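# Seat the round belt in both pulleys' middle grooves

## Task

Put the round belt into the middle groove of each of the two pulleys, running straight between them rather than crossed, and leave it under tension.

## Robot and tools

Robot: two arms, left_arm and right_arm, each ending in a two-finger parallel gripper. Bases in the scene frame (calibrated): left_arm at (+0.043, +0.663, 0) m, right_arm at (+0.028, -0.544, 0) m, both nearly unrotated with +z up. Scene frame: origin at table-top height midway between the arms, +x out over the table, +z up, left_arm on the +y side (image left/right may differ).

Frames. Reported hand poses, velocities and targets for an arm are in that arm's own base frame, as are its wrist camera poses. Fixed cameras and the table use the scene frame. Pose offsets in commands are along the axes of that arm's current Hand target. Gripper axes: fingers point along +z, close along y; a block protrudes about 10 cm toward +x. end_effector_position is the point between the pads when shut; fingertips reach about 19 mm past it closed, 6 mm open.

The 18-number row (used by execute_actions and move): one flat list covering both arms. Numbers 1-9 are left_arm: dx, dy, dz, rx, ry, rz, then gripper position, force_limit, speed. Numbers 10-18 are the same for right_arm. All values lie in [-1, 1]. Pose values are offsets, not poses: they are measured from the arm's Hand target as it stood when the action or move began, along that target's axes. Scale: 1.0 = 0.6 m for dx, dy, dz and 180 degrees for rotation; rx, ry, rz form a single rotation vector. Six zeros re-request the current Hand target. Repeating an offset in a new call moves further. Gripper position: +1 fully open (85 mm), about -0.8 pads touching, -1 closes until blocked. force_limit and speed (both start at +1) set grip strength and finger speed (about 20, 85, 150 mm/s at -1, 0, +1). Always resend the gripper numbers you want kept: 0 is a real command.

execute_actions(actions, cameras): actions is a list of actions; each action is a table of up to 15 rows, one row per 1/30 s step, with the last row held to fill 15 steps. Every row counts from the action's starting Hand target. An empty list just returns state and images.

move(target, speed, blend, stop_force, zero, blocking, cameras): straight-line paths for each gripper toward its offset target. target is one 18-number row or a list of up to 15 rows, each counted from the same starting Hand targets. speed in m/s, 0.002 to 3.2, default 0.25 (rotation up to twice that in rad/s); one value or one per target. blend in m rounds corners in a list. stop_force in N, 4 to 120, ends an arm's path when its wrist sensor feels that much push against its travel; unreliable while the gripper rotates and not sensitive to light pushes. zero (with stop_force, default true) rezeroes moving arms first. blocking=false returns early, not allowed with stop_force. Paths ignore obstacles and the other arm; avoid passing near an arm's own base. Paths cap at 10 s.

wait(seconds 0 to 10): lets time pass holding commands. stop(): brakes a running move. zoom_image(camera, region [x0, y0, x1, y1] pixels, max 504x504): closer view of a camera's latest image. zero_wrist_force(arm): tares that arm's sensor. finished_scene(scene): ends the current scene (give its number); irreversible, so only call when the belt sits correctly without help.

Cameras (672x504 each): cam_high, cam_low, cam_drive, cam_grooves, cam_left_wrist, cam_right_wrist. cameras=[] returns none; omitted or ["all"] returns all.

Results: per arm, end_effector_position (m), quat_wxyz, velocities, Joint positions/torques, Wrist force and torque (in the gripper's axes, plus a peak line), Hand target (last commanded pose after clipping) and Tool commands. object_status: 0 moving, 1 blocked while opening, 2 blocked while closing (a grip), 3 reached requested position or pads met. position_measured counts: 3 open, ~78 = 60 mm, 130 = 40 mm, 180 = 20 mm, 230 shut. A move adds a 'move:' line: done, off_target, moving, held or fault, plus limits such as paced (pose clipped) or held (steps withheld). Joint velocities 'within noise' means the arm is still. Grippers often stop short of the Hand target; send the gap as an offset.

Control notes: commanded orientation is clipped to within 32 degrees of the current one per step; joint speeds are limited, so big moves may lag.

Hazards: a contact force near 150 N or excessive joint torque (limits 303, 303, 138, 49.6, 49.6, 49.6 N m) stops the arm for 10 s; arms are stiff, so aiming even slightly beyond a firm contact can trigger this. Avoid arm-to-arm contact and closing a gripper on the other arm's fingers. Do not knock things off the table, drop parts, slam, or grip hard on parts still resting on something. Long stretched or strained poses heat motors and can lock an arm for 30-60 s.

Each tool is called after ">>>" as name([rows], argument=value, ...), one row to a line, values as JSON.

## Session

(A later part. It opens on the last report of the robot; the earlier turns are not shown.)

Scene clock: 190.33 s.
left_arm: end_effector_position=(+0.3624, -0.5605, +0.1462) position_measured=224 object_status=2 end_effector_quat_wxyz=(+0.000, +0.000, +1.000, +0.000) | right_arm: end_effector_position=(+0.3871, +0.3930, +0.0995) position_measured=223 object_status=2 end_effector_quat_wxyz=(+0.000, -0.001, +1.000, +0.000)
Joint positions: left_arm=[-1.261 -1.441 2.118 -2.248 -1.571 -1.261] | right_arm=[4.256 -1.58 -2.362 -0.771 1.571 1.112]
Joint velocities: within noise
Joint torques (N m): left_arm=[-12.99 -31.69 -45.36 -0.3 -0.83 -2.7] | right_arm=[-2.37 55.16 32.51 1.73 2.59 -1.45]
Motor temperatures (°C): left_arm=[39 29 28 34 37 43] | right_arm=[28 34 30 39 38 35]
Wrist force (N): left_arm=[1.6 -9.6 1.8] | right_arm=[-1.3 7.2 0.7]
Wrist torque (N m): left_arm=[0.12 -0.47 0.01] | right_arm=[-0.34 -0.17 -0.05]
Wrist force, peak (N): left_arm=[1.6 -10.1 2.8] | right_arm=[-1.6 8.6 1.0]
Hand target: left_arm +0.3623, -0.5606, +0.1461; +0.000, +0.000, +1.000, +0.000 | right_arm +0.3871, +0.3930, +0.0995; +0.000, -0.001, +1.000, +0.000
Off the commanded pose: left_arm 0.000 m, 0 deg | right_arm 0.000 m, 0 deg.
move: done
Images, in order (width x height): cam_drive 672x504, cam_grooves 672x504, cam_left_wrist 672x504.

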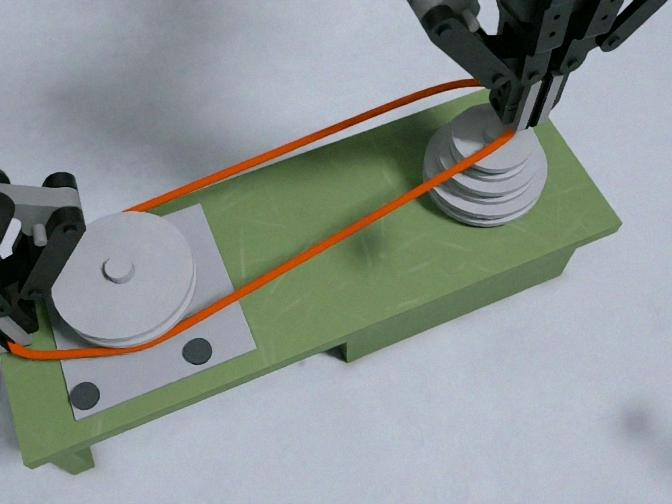

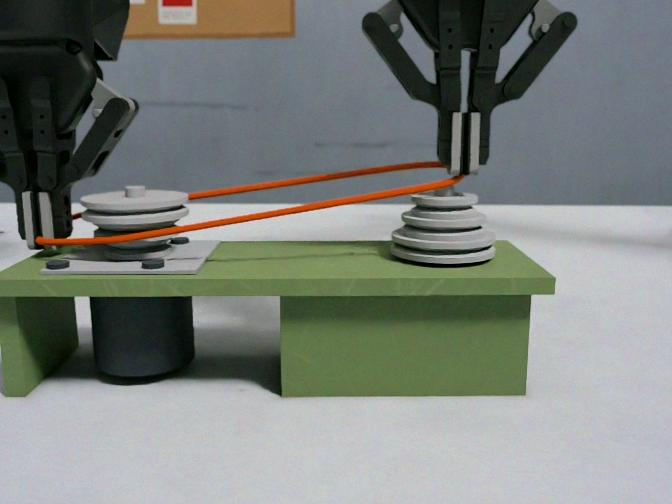

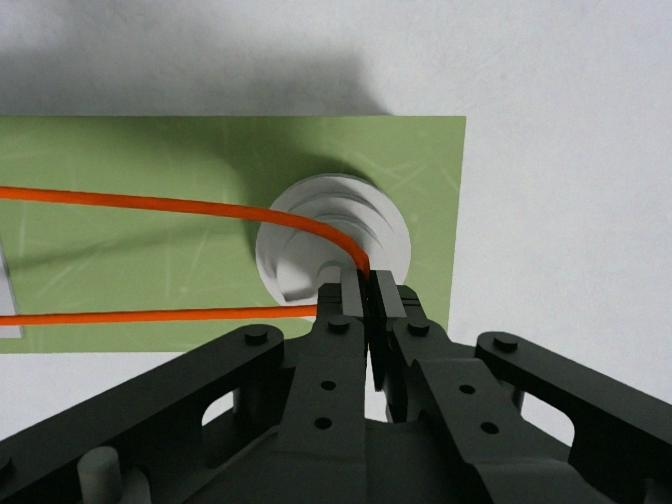

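>>> move([
  [0,0,0,0,0,0,-1,-0.2,-0.7,0,0.004,-0.009,0,0,0,-1,-0.2,-0.7],
  [0,0,0,0,0,0,-1,-0.2,-0.7,0,0.004,-0.009,0,0,0,-0.65,-0.2,-0.9],
], speed=0.05, cameras=["cam_grooves","cam_drive"])

>>> zoom_image(camera="cam_grooves", region=[0, 120, 300, 300])

Scene clock: 191.77 s.
left_arm: end_effector_position=(+0.3623, -0.5606, +0.1461) position_measured=224 object_status=2 end_effector_quat_wxyz=(+0.000, +0.000, +1.000, +0.000) | right_arm: end_effector_position=(+0.3871, +0.3954, +0.1049) position_measured=210 object_status=3 end_effector_quat_wxyz=(+0.000, -0.001, +1.000, +0.000)
Joint positions: left_arm=[-1.261 -1.441 2.118 -2.247 -1.571 -1.261] | right_arm=[4.258 -1.574 -2.354 -0.785 1.571 1.114]
Joint velocities: within noise
Joint torques (N m): left_arm=[-13.53 -31.86 -44.72 -2.73 1.99 -2.56] | right_arm=[-0.44 21.01 24.79 6.3 2.84 -0.28]
Motor temperatures (°C): left_arm=[39 29 28 34 37 43] | right_arm=[28 34 30 39 38 35]
Wrist force (N): left_arm=[2.4 -4.5 1.5] | right_arm=[0.2 2.7 2.2]
Wrist torque (N m): left_arm=[0.00 -0.50 0.02] | right_arm=[-0.18 -0.19 -0.01]
Wrist force, peak (N): left_arm=[1.7 -9.4 3.0] | right_arm=[-1.0 7.8 1.2]
Hand target: left_arm +0.3623, -0.5606, +0.1461; +0.000, +0.000, +1.000, +0.000 | right_arm +0.3871, +0.3954, +0.1049; +0.000, -0.001, +1.000, +0.000
Off the commanded pose: left_arm 0.000 m, 0 deg | right_arm 0.000 m, 0 deg.
move: done
Images, in order (width x height): cam_drive 672x504, cam_grooves 672x504.

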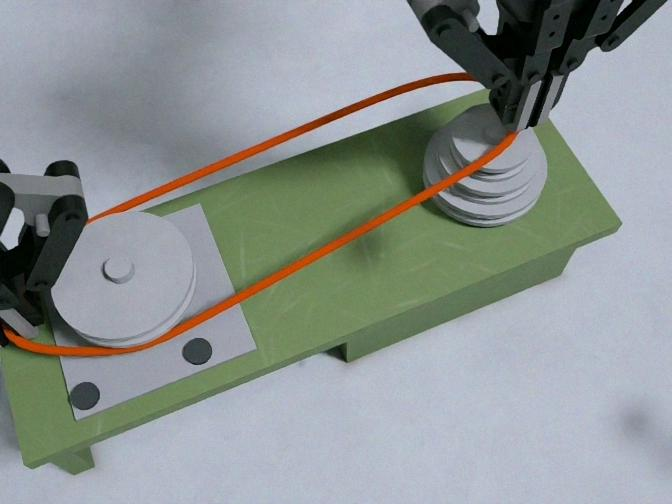

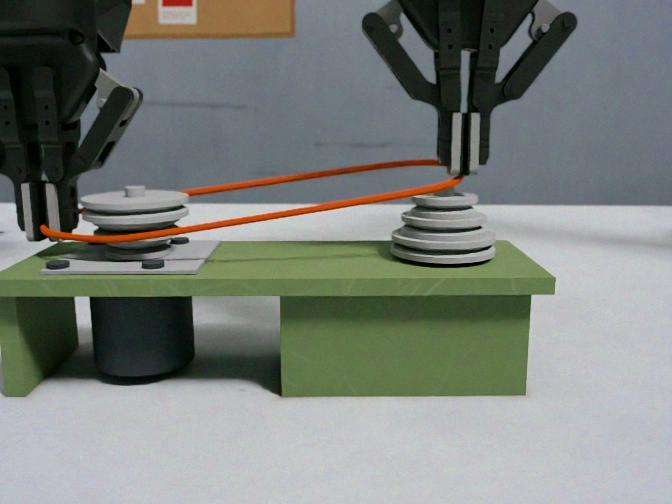

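Scaled by 1.680 from the camera's 672x504 image, which has a finer 960x720 frame.

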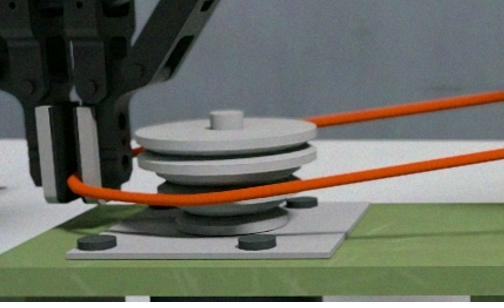

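>>> move([
  [0,0,0,0,0,0,-1,-0.2,-0.7,0,0,0,0,0,0,-1,-0.2,-0.9],
  [0,0.025,0,0,0,0,-1,-0.2,-0.7,0,0,-0.009,0,0,0,-1,-0.2,-0.9],
], speed=0.05, cameras=["cam_grooves","cam_drive"])

>>> zoom_image(camera="cam_grooves", region=[0, 120, 300, 300])

Scene clock: 194.43 s.
left_arm: end_effector_position=(+0.3623, -0.5454, +0.1461) position_measured=224 object_status=2 end_effector_quat_wxyz=(+0.000, +0.000, +1.000, +0.000) | right_arm: end_effector_position=(+0.3871, +0.3954, +0.1104) position_measured=222 object_status=2 end_effector_quat_wxyz=(+0.000, -0.001, +1.000, +0.000)
Joint positions: left_arm=[-1.254 -1.461 2.141 -2.251 -1.571 -1.254] | right_arm=[4.258 -1.565 -2.35 -0.798 1.571 1.114]
Joint velocities: within noise
Joint torques (N m): left_arm=[-2.16 -27.59 -40.13 1.8 2.1 -1.3] | right_arm=[-1.73 27.07 20.78 2.58 1.1 -1.33]
Motor temperatures (°C): left_arm=[39 29 28 34 37 43] | right_arm=[28 34 30 39 38 35]
Wrist force (N): left_arm=[1.3 -21.0 3.8] | right_arm=[-1.3 16.5 2.4]
Wrist torque (N m): left_arm=[0.48 -0.54 -0.09] | right_arm=[-0.38 -0.18 -0.05]
Wrist force, peak (N): left_arm=[1.0 -21.0 4.2] | right_arm=[-1.4 16.8 2.8]
Hand target: left_arm +0.3623, -0.5456, +0.1461; +0.000, +0.000, +1.000, +0.000 | right_arm +0.3871, +0.3954, +0.1103; +0.000, -0.001, +1.000, +0.000
Off the commanded pose: left_arm 0.000 m, 0 deg | right_arm 0.000 m, 0 deg.
move: done
Images, in order (width x height): cam_drive 672x504, cam_grooves 672x504.

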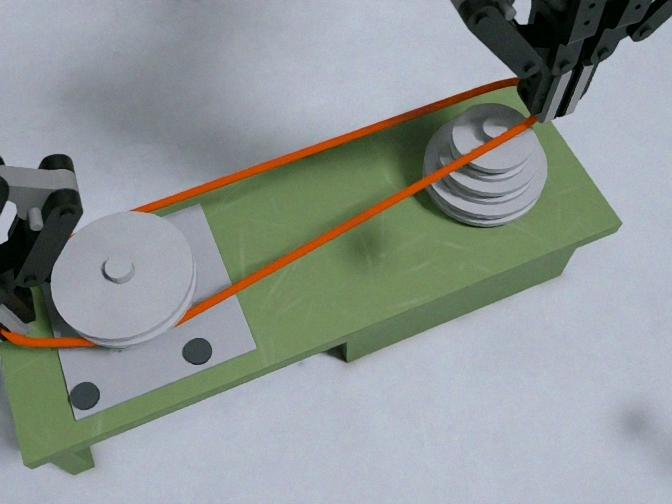

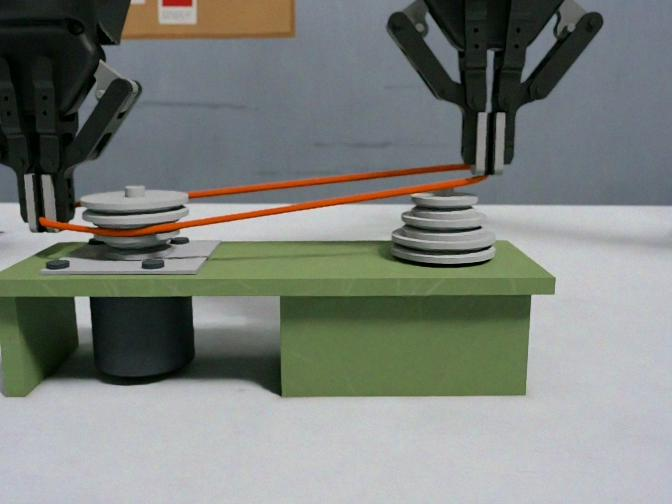

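Scaled by 1.680 from the camera's 672x504 image, which has a finer 960x720 frame.

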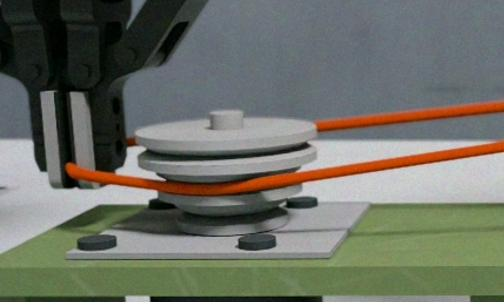

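>>> execute_actions(actions=[], cameras=["cam_right_wrist","cam_low","cam_left_wrist","cam_drive"])

>>> zoom_image(camera="cam_drive", region=[0, 160, 240, 380])

>>> zoom_image(camera="cam_low", region=[140, 190, 290, 280])

Scene clock: 194.60 s.
left_arm: end_effector_position=(+0.3624, -0.5455, +0.1462) position_measured=224 object_status=2 end_effector_quat_wxyz=(+0.000, +0.000, +1.000, +0.000) | right_arm: end_effector_position=(+0.3871, +0.3955, +0.1104) position_measured=222 object_status=2 end_effector_quat_wxyz=(+0.000, -0.001, +1.000, +0.000)
Joint positions: left_arm=[-1.254 -1.461 2.141 -2.251 -1.571 -1.254] | right_arm=[4.258 -1.565 -2.35 -0.798 1.571 1.114]
Joint velocities: within noise
Joint torques (N m): left_arm=[-2.64 -29.2 -39.68 2.54 2.92 -1.74] | right_arm=[-1.28 23.85 16.76 2.82 0.32 -1.25]
Motor temperatures (°C): left_arm=[39 29 28 34 37 43] | right_arm=[28 34 30 39 38 35]
Wrist force (N): left_arm=[1.3 -20.6 3.8] | right_arm=[-1.3 16.3 2.0]
Wrist torque (N m): left_arm=[0.51 -0.52 -0.09] | right_arm=[-0.36 -0.18 -0.05]
Wrist force, peak (N): left_arm=[1.3 -21.0 4.1] | right_arm=[-1.2 16.8 2.6]
Hand target: left_arm +0.3623, -0.5456, +0.1461; +0.000, +0.000, +1.000, +0.000 | right_arm +0.3871, +0.3954, +0.1103; +0.000, -0.001, +1.000, +0.000
Tool commands: left_gripper/position=-1.0 left_gripper/force_limit=-0.2 left_gripper/speed=-0.7 right_gripper/position=-1.0 right_gripper/force_limit=-0.2 right_gripper/speed=-0.9
Off the commanded pose: left_arm 0.000 m, 0 deg | right_arm 0.000 m, 0 deg.
Images, in order (width x height): cam_low 672x504, cam_drive 672x504, cam_left_wrist 672x504, cam_right_wrist 672x504.

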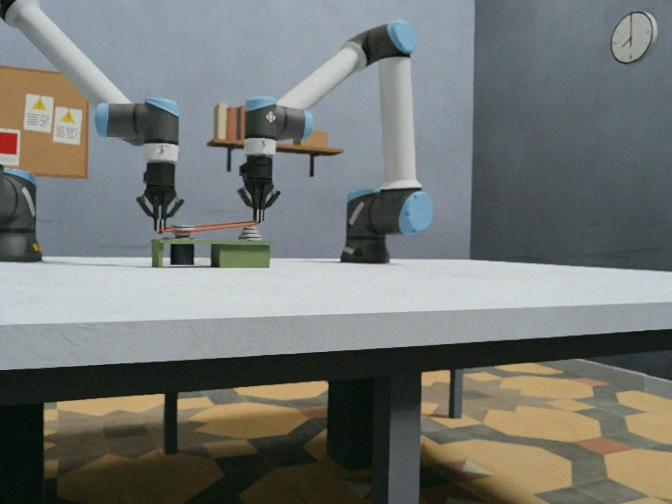

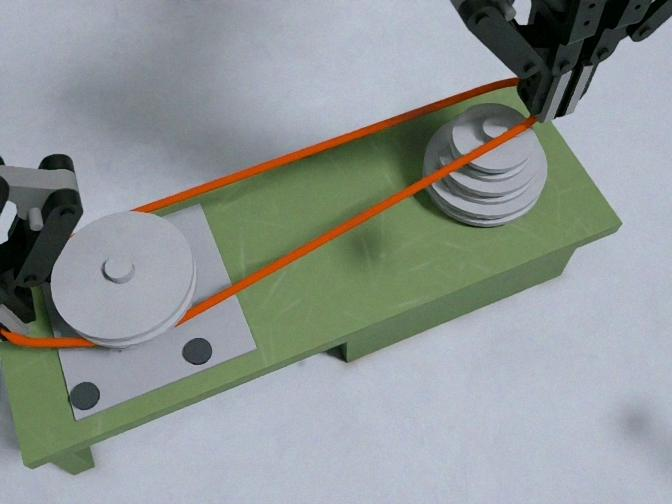

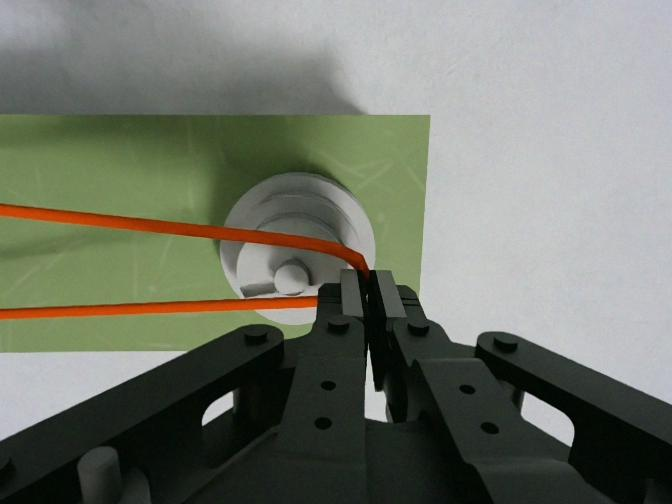

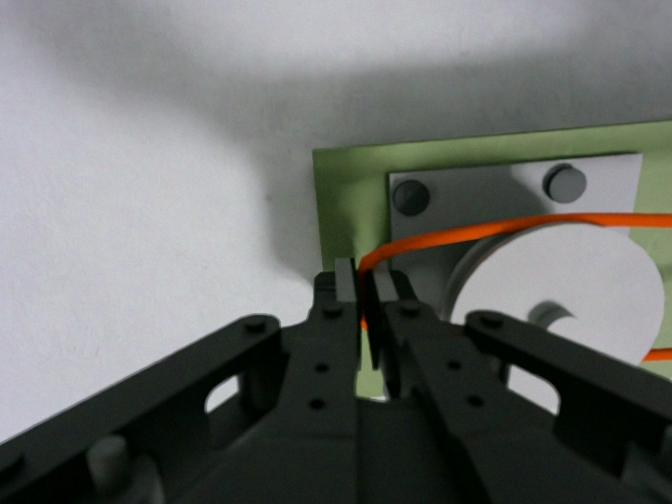

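Scaled by 2.100 from the camera's 672x504 image, which has a finer 960x720 frame.

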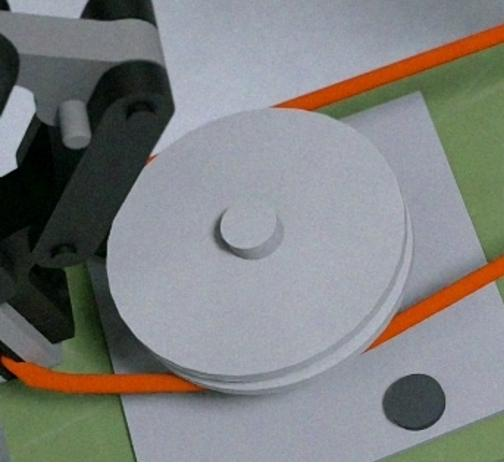

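Scaled by 3.360 from the camera's 672x504 image, which has a finer 960x720 frame.

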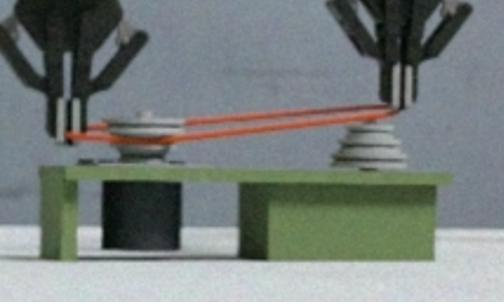

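>>> move([
  [0,0,0,0,0,0,-1,-0.2,-0.7,0,0,0,0,0,0,-0.65,-0.2,-0.9],
  [0,0,0,0,0,0,-1,-0.2,-0.7,0,0,-0.02,0,0,0,-0.65,-0.2,-0.9],
], speed=0.04, cameras=["cam_grooves","cam_right_wrist","cam_drive"])

>>> zoom_image(camera="cam_grooves", region=[0, 120, 300, 300])

Scene clock: 196.67 s.
left_arm: end_effector_position=(+0.3623, -0.5456, +0.1461) position_measured=224 object_status=2 end_effector_quat_wxyz=(+0.000, +0.000, +1.000, +0.000) | right_arm: end_effector_position=(+0.3871, +0.3955, +0.1225) position_measured=210 object_status=3 end_effector_quat_wxyz=(+0.000, -0.001, +1.000, +0.000)
Joint positions: left_arm=[-1.254 -1.461 2.141 -2.251 -1.571 -1.254] | right_arm=[4.258 -1.546 -2.339 -0.828 1.571 1.114]
Joint velocities: within noise
Joint torques (N m): left_arm=[-9.91 -29.6 -34.82 -0.25 2.56 -2.97] | right_arm=[-2.38 19.24 18.53 2.86 -4.84 -1.32]
Motor temperatures (°C): left_arm=[39 29 28 34 37 43] | right_arm=[28 34 30 39 38 35]
Wrist force (N): left_arm=[1.7 -16.8 3.2] | right_arm=[-1.3 17.6 7.6]
Wrist torque (N m): left_arm=[0.42 -0.55 -0.07] | right_arm=[-0.38 -0.24 -0.02]
Wrist force, peak (N): left_arm=[1.1 -21.1 3.5] | right_arm=[-1.3 18.4 7.7]
Hand target: left_arm +0.3623, -0.5456, +0.1461; +0.000, +0.000, +1.000, +0.000 | right_arm +0.3871, +0.3954, +0.1223; +0.000, -0.001, +1.000, +0.000
Off the commanded pose: left_arm 0.000 m, 0 deg | right_arm 0.000 m, 0 deg.
move: done
Images, in order (width x height): cam_drive 672x504, cam_grooves 672x504, cam_right_wrist 672x504.

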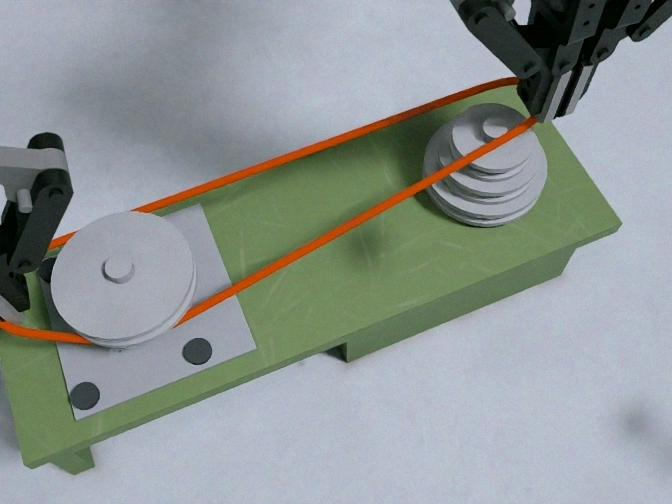

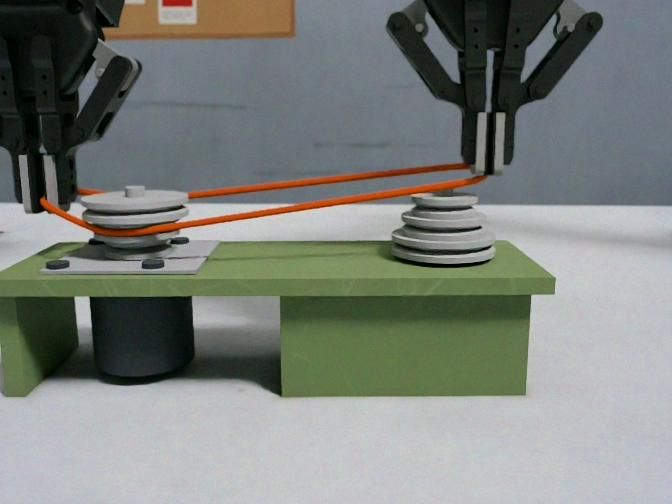

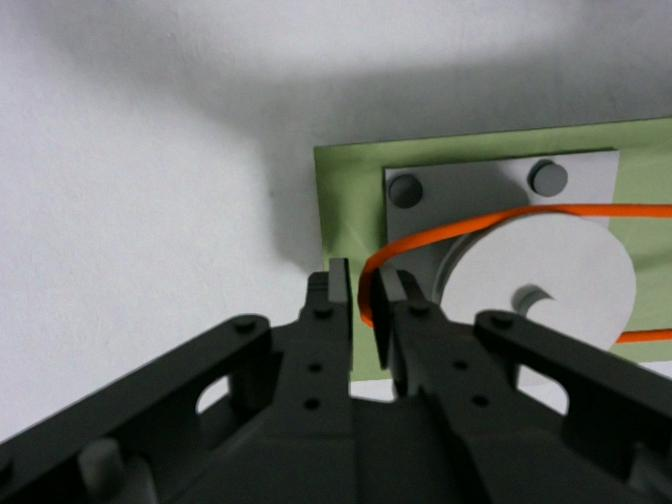

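Scaled by 1.680 from the camera's 672x504 image, which has a finer 960x720 frame.

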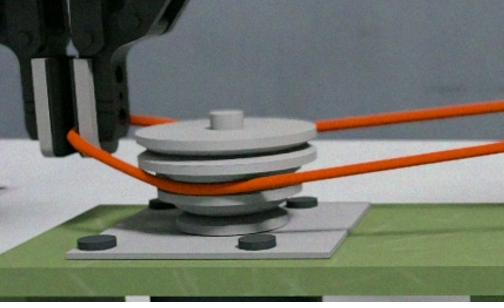

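>>> move([
  [0,0,0,0,0,0,-1,-0.2,-0.7,0,0.004,0.024,0,0,0,-0.65,-0.2,-0.9],
  [0,-0.022,0,0,0,0,-1,-0.2,-0.7,0,0.004,0.024,0,0,0,-0.65,-0.2,-0.9],
  [0,-0.022,0,0,0,0,-1,-0.2,-0.7,0,0.004,-0.03,0,0,0,-0.65,-0.2,-0.9],
], speed=0.06, cameras=["cam_grooves","cam_right_wrist","cam_drive"])

>>> zoom_image(camera="cam_grooves", region=[0, 120, 300, 300])

Scene clock: 198.27 s.
left_arm: end_effector_position=(+0.3623, -0.5588, +0.1461) position_measured=224 object_status=2 end_effector_quat_wxyz=(+0.000, +0.000, +1.000, +0.000) | right_arm: end_effector_position=(+0.3871, +0.3979, +0.1404) position_measured=210 object_status=3 end_effector_quat_wxyz=(+0.000, -0.001, +1.000, +0.000)
Joint positions: left_arm=[-1.26 -1.443 2.121 -2.248 -1.571 -1.26] | right_arm=[4.26 -1.522 -2.32 -0.871 1.571 1.116]
Joint velocities: within noise
Joint torques (N m): left_arm=[18.21 -74.01 -25.62 -4.71 1.39 1.9] | right_arm=[-1.33 20.13 28.18 6.13 -0.69 -1.41]
Motor temperatures (°C): left_arm=[39 29 28 34 37 43] | right_arm=[28 34 30 39 38 35]
Wrist force (N): left_arm=[2.2 -4.9 1.9] | right_arm=[0.5 3.1 6.0]
Wrist torque (N m): left_arm=[0.05 -0.48 0.01] | right_arm=[-0.17 -0.25 0.01]
Wrist force, peak (N): left_arm=[1.4 -17.5 3.7] | right_arm=[-1.6 17.7 7.8]
Hand target: left_arm +0.3623, -0.5588, +0.1461; +0.000, +0.000, +1.000, +0.000 | right_arm +0.3871, +0.3978, +0.1403; +0.000, -0.001, +1.000, +0.000
Off the commanded pose: left_arm 0.000 m, 0 deg | right_arm 0.000 m, 0 deg.
move: done
Images, in order (width x height): cam_drive 672x504, cam_grooves 672x504, cam_right_wrist 672x504.

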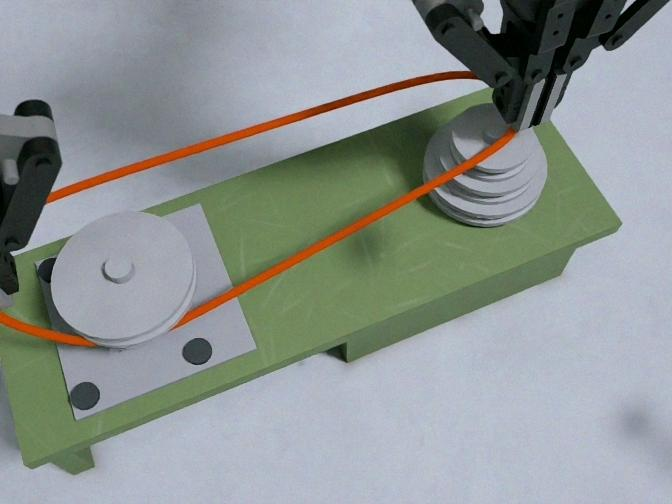

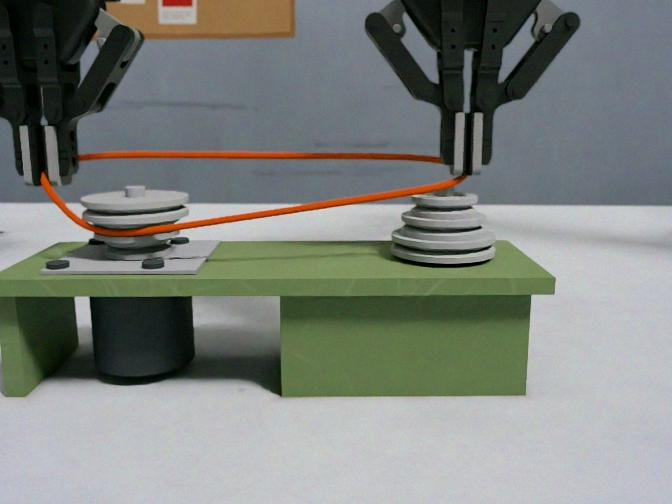

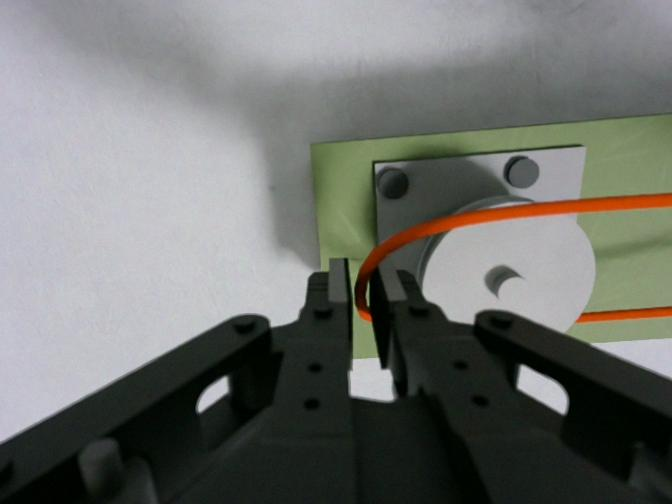

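Scaled by 1.680 from the camera's 672x504 image, which has a finer 960x720 frame.

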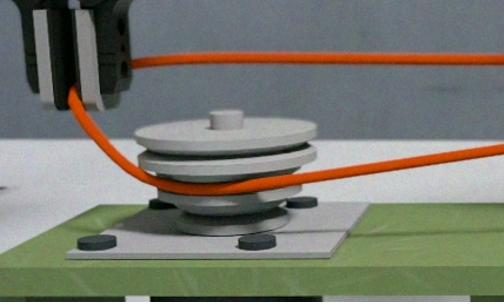

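>>> move([
  [0,-0.1203,0,0,0,0,-1,-0.2,-0.7,0,-0.0132,0.03,0,0,0,-0.65,-0.2,-0.9],
  [0,-0.1203,0.0628,0,0,0,-1,-0.2,-0.7,0,-0.0132,0.0557,0,0,0,-0.65,-0.2,-0.9],
  [0,-0.1203,0.0628,0,0,0,-1,-0.2,-0.7,0,-0.0132,0.0557,0,0,0,-1,-0.2,-0.9],
], speed=0.1, cameras=["cam_grooves","cam_right_wrist","cam_drive"])

>>> zoom_image(camera="cam_grooves", region=[0, 120, 400, 300])

Scene clock: 200.77 s.
left_arm: end_effector_position=(+0.3623, -0.6309, +0.1084) position_measured=224 object_status=2 end_effector_quat_wxyz=(+0.000, +0.000, +1.000, +0.000) | right_arm: end_effector_position=(+0.3871, +0.3899, +0.1069) position_measured=230 object_status=3 end_effector_quat_wxyz=(+0.000, -0.001, +1.000, +0.000)
Joint positions: left_arm=[-1.291 -1.307 2.034 -2.297 -1.571 -1.291] | right_arm=[4.253 -1.564 -2.359 -0.79 1.571 1.11]
Joint velocities: within noise
Joint torques (N m): left_arm=[15.27 -88.07 -49.24 -6.17 -2.74 2.3] | right_arm=[6.27 54.89 40.48 2 3.19 1.92]
Motor temperatures (°C): left_arm=[39 29 28 34 37 43] | right_arm=[28 34 30 39 38 35]
Wrist force (N): left_arm=[2.8 0.2 1.1] | right_arm=[0.8 -1.1 2.5]
Wrist torque (N m): left_arm=[0.00 -0.51 0.01] | right_arm=[-0.14 -0.11 0.02]
Wrist force, peak (N): left_arm=[2.3 -4.8 2.1] | right_arm=[0.3 3.0 6.0]
Hand target: left_arm +0.3623, -0.6309, +0.1084; +0.000, +0.000, +1.000, +0.000 | right_arm +0.3871, +0.3899, +0.1068; +0.000, -0.001, +1.000, +0.000
Off the commanded pose: left_arm 0.000 m, 0 deg | right_arm 0.000 m, 0 deg.
move: done
Images, in order (width x height): cam_drive 672x504, cam_grooves 672x504, cam_right_wrist 672x504.

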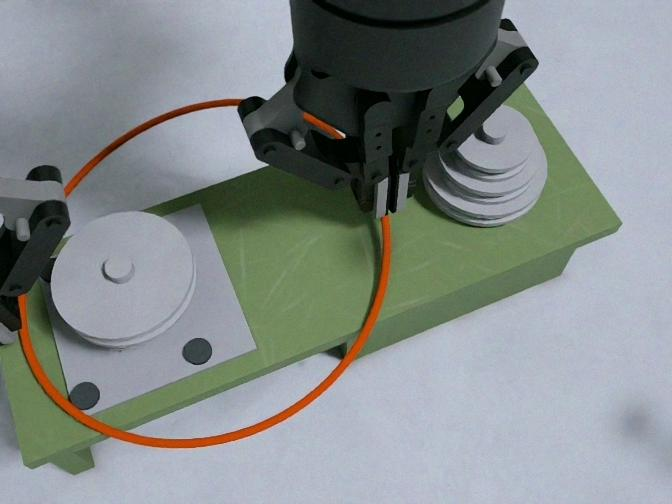

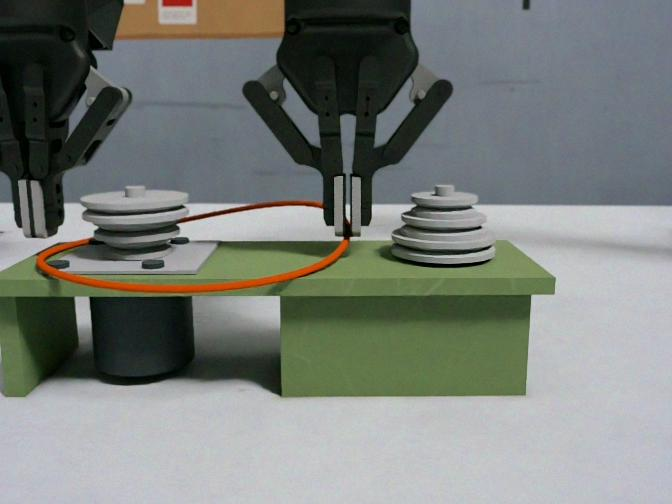

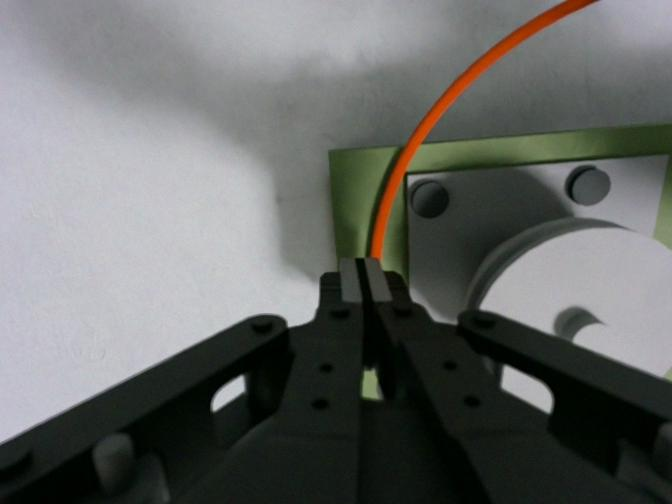

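Scaled by 1.260 from the camera's 672x504 image, which has a finer 960x720 frame.

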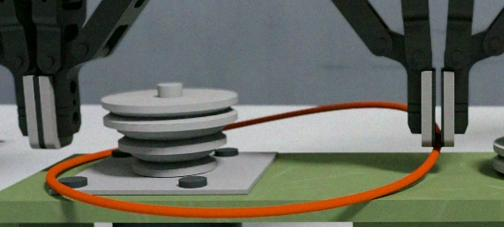

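>>> move(target=[0,0,-0.075,0,0,0,-1,-0.2,-0.7,0,-0.15,-0.15,0,0,0,-1,-0.2,-0.9], speed=0.12, cameras=["cam_grooves","cam_right_wrist","cam_drive","cam_low"])

>>> zoom_image(camera="cam_grooves", region=[0, 120, 400, 300])

>>> zoom_image(camera="cam_low", region=[140, 190, 290, 280])

Scene clock: 202.63 s.
left_arm: end_effector_position=(+0.3624, -0.6311, +0.1536) position_measured=224 object_status=2 end_effector_quat_wxyz=(+0.000, +0.000, +1.000, +0.000) | right_arm: end_effector_position=(+0.3873, +0.3000, +0.1969) position_measured=230 object_status=3 end_effector_quat_wxyz=(+0.000, -0.001, +1.000, +0.000)
Joint positions: left_arm=[-1.291 -1.359 2.001 -2.212 -1.571 -1.291] | right_arm=[4.164 -1.319 -2.361 -1.032 1.571 1.021]
Joint velocities: within noise
Joint torques (N m): left_arm=[17.87 -42.01 -27.81 -6.34 -2.59 2.18] | right_arm=[0.44 33.82 32.85 3.12 -2.96 2.24]
Motor temperatures (°C): left_arm=[39 29 28 34 37 43] | right_arm=[28 34 30 39 38 35]
Wrist force (N): left_arm=[2.7 -0.2 1.3] | right_arm=[1.4 -0.9 2.6]
Wrist torque (N m): left_arm=[-0.06 -0.48 0.00] | right_arm=[-0.09 -0.22 0.03]
Wrist force, peak (N): left_arm=[3.0 -0.1 2.0] | right_arm=[1.3 0.4 3.9]
Hand target: left_arm +0.3623, -0.6310, +0.1534; +0.000, +0.000, +1.000, +0.000 | right_arm +0.3873, +0.2999, +0.1969; +0.000, -0.001, +1.000, +0.000
Off the commanded pose: left_arm 0.000 m, 0 deg | right_arm 0.000 m, 0 deg.
move: done
Images, in order (width x height): cam_low 672x504, cam_drive 672x504, cam_grooves 672x504, cam_right_wrist 672x504.

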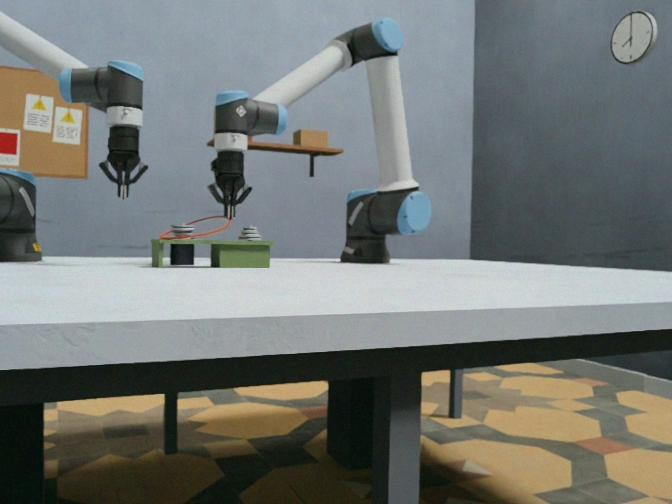

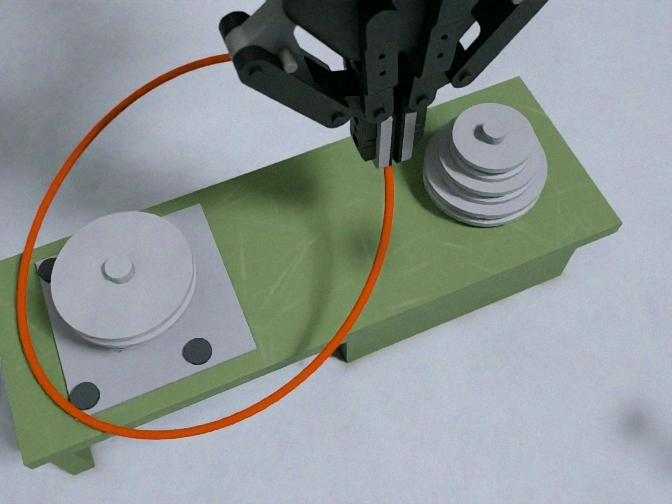

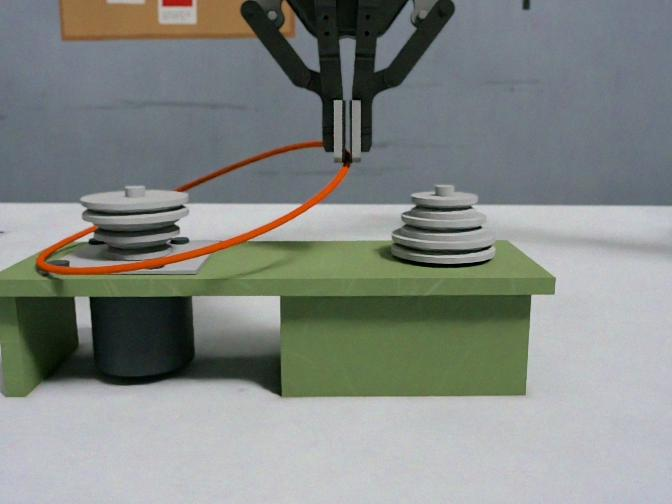

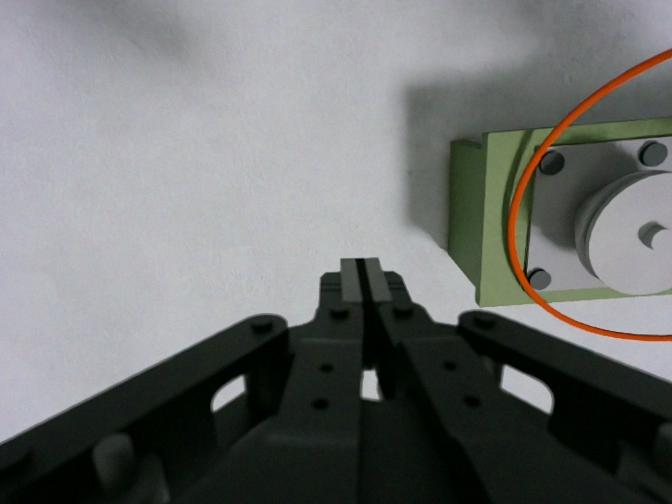

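Scaled by 1.260 from the camera's 672x504 image, which has a finer 960x720 frame.

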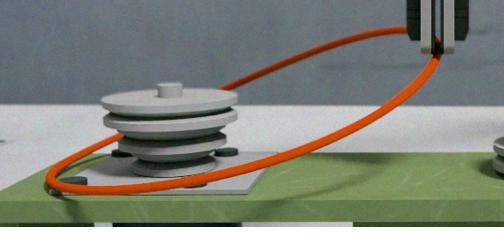

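Scaled by 3.360 from the camera's 672x504 image, which has a finer 960x720 frame.

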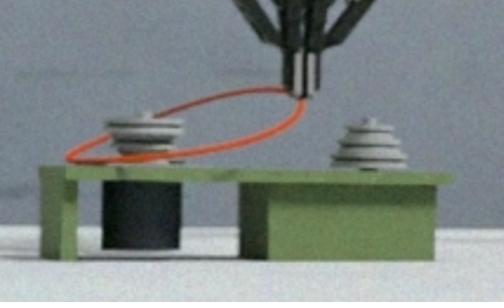

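>>> move(target=[0,0.03,-0.027,0,0,0,-1,-0.2,-0.7,0,0,0,0,0,0,-1,-0.2,-0.9], speed=0.1, cameras=["cam_grooves","cam_low"])

>>> zoom_image(camera="cam_grooves", region=[0, 120, 400, 300])

>>> zoom_image(camera="cam_low", region=[140, 190, 290, 280])

Scene clock: 203.60 s.
left_arm: end_effector_position=(+0.3624, -0.6127, +0.1696) position_measured=224 object_status=2 end_effector_quat_wxyz=(+0.000, +0.000, +1.000, +0.000) | right_arm: end_effector_position=(+0.3873, +0.2999, +0.1969) position_measured=230 object_status=3 end_effector_quat_wxyz=(+0.000, -0.001, +1.000, +0.000)
Joint positions: left_arm=[-1.284 -1.399 2.017 -2.187 -1.571 -1.284] | right_arm=[4.164 -1.319 -2.361 -1.032 1.571 1.021]
Joint velocities: within noise
Joint torques (N m): left_arm=[-9.42 -40.81 -49.8 -7.02 -1.97 -1.12] | right_arm=[3.85 40.11 34.81 2.05 -3.11 2.99]
Motor temperatures (°C): left_arm=[39 29 28 34 37 43] | right_arm=[28 34 30 39 38 35]
Wrist force (N): left_arm=[2.4 0.1 1.5] | right_arm=[1.0 -0.7 2.6]
Wrist torque (N m): left_arm=[-0.02 -0.42 -0.01] | right_arm=[-0.05 -0.14 0.02]
Wrist force, peak (N): left_arm=[3.0 -0.8 2.6] | right_arm=[1.0 -1.2 2.9]
Hand target: left_arm +0.3623, -0.6130, +0.1696; +0.000, +0.000, +1.000, +0.000 | right_arm +0.3873, +0.2999, +0.1969; +0.000, -0.001, +1.000, +0.000
Off the commanded pose: left_arm 0.000 m, 0 deg | right_arm 0.000 m, 0 deg.
move: done
Images, in order (width x height): cam_low 672x504, cam_grooves 672x504.

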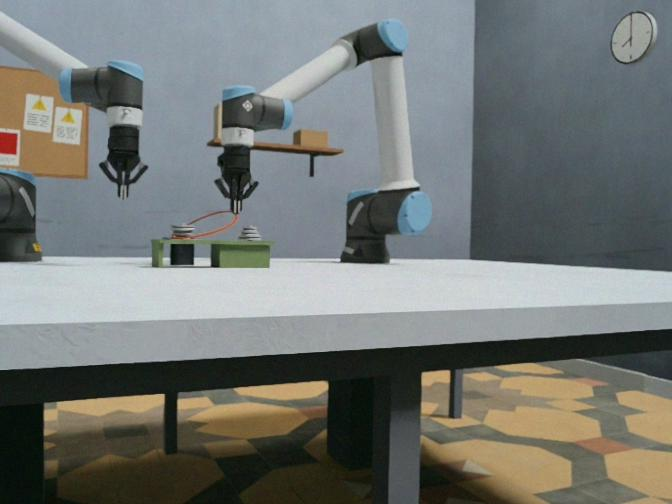

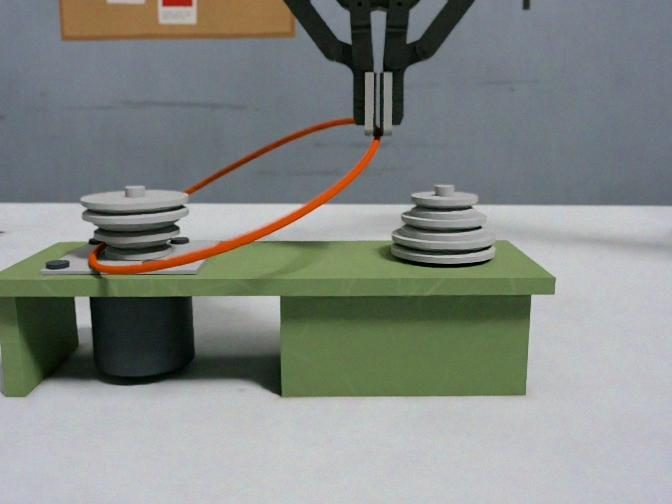

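Scaled by 1.260 from the camera's 672x504 image, which has a finer 960x720 frame.

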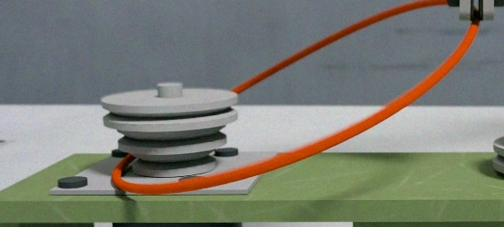

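Scaled by 3.360 from the camera's 672x504 image, which has a finer 960x720 frame.

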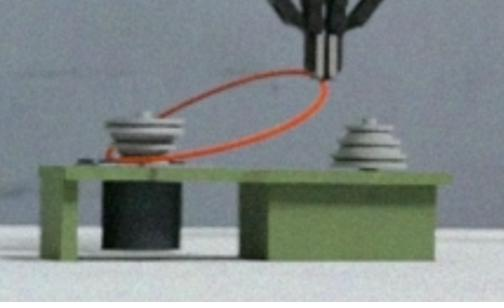

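>>> move([
  [0,-0.05,0,0,0,0,-1,-0.2,-0.7,0,0,0,0,0,0,-1,-0.2,-0.9],
  [0,-0.05,-0.045,0.04,0,0,-1,-0.2,-0.7,0,0,0,0,0,0,-1,-0.2,-0.9],
  [0,-0.028,-0.045,0.04,0,0,-1,-0.2,-0.7,0,0,0,0,0,0,-1,-0.2,-0.9],
], speed=0.1, cameras=["cam_grooves","cam_low"])

>>> zoom_image(camera="cam_grooves", region=[0, 120, 400, 300])

>>> zoom_image(camera="cam_low", region=[140, 190, 290, 280])

Scene clock: 205.23 s.
left_arm: end_effector_position=(+0.3624, -0.6297, +0.1966) position_measured=224 object_status=2 end_effector_quat_wxyz=(+0.000, +0.000, +0.998, -0.063) | right_arm: end_effector_position=(+0.3873, +0.2999, +0.1969) position_measured=230 object_status=3 end_effector_quat_wxyz=(+0.000, -0.001, +1.000, +0.000)
Joint positions: left_arm=[-1.276 -1.434 2.035 -2.293 -1.607 -1.279] | right_arm=[4.164 -1.319 -2.361 -1.032 1.571 1.021]
Joint velocities: within noise
Joint torques (N m): left_arm=[-16.46 -47.27 -47.29 -6.09 1.95 -2.11] | right_arm=[5.34 39.54 40.16 3.65 -3.19 2.93]
Motor temperatures (°C): left_arm=[39 29 28 34 37 43] | right_arm=[28 34 30 39 38 35]
Wrist force (N): left_arm=[2.7 0.5 0.9] | right_arm=[0.9 -1.0 2.6]
Wrist torque (N m): left_arm=[0.05 -0.48 -0.02] | right_arm=[-0.11 -0.13 0.02]
Wrist force, peak (N): left_arm=[3.0 -2.5 1.7] | right_arm=[0.9 -1.0 3.0]
Hand target: left_arm +0.3623, -0.6298, +0.1966; +0.000, +0.000, +0.998, -0.062 | right_arm +0.3873, +0.2999, +0.1969; +0.000, -0.001, +1.000, +0.000
Off the commanded pose: left_arm 0.000 m, 0 deg | right_arm 0.000 m, 0 deg.
move: done
Images, in order (width x height): cam_low 672x504, cam_grooves 672x504.

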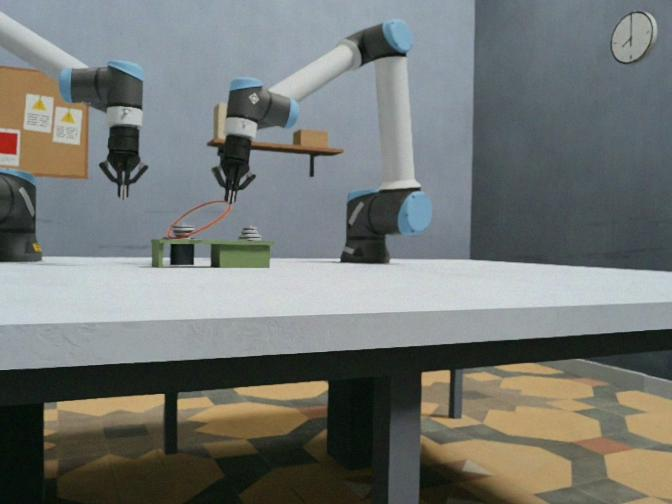

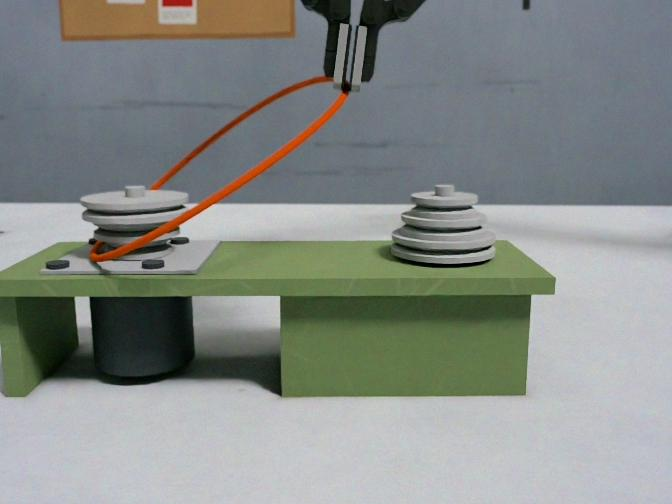

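Scaled by 1.260 from the camera's 672x504 image, which has a finer 960x720 frame.

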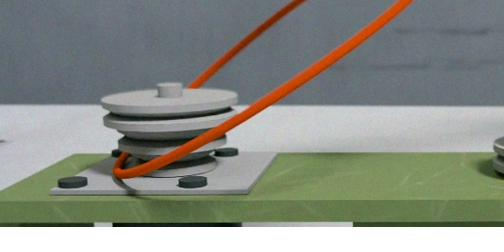

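Scaled by 3.360 from the camera's 672x504 image, which has a finer 960x720 frame.

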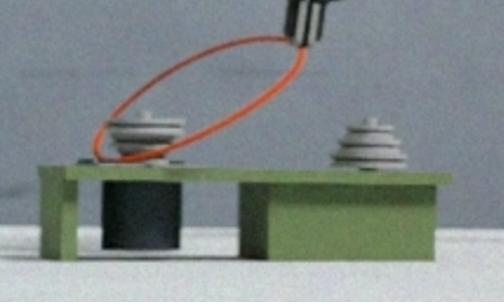

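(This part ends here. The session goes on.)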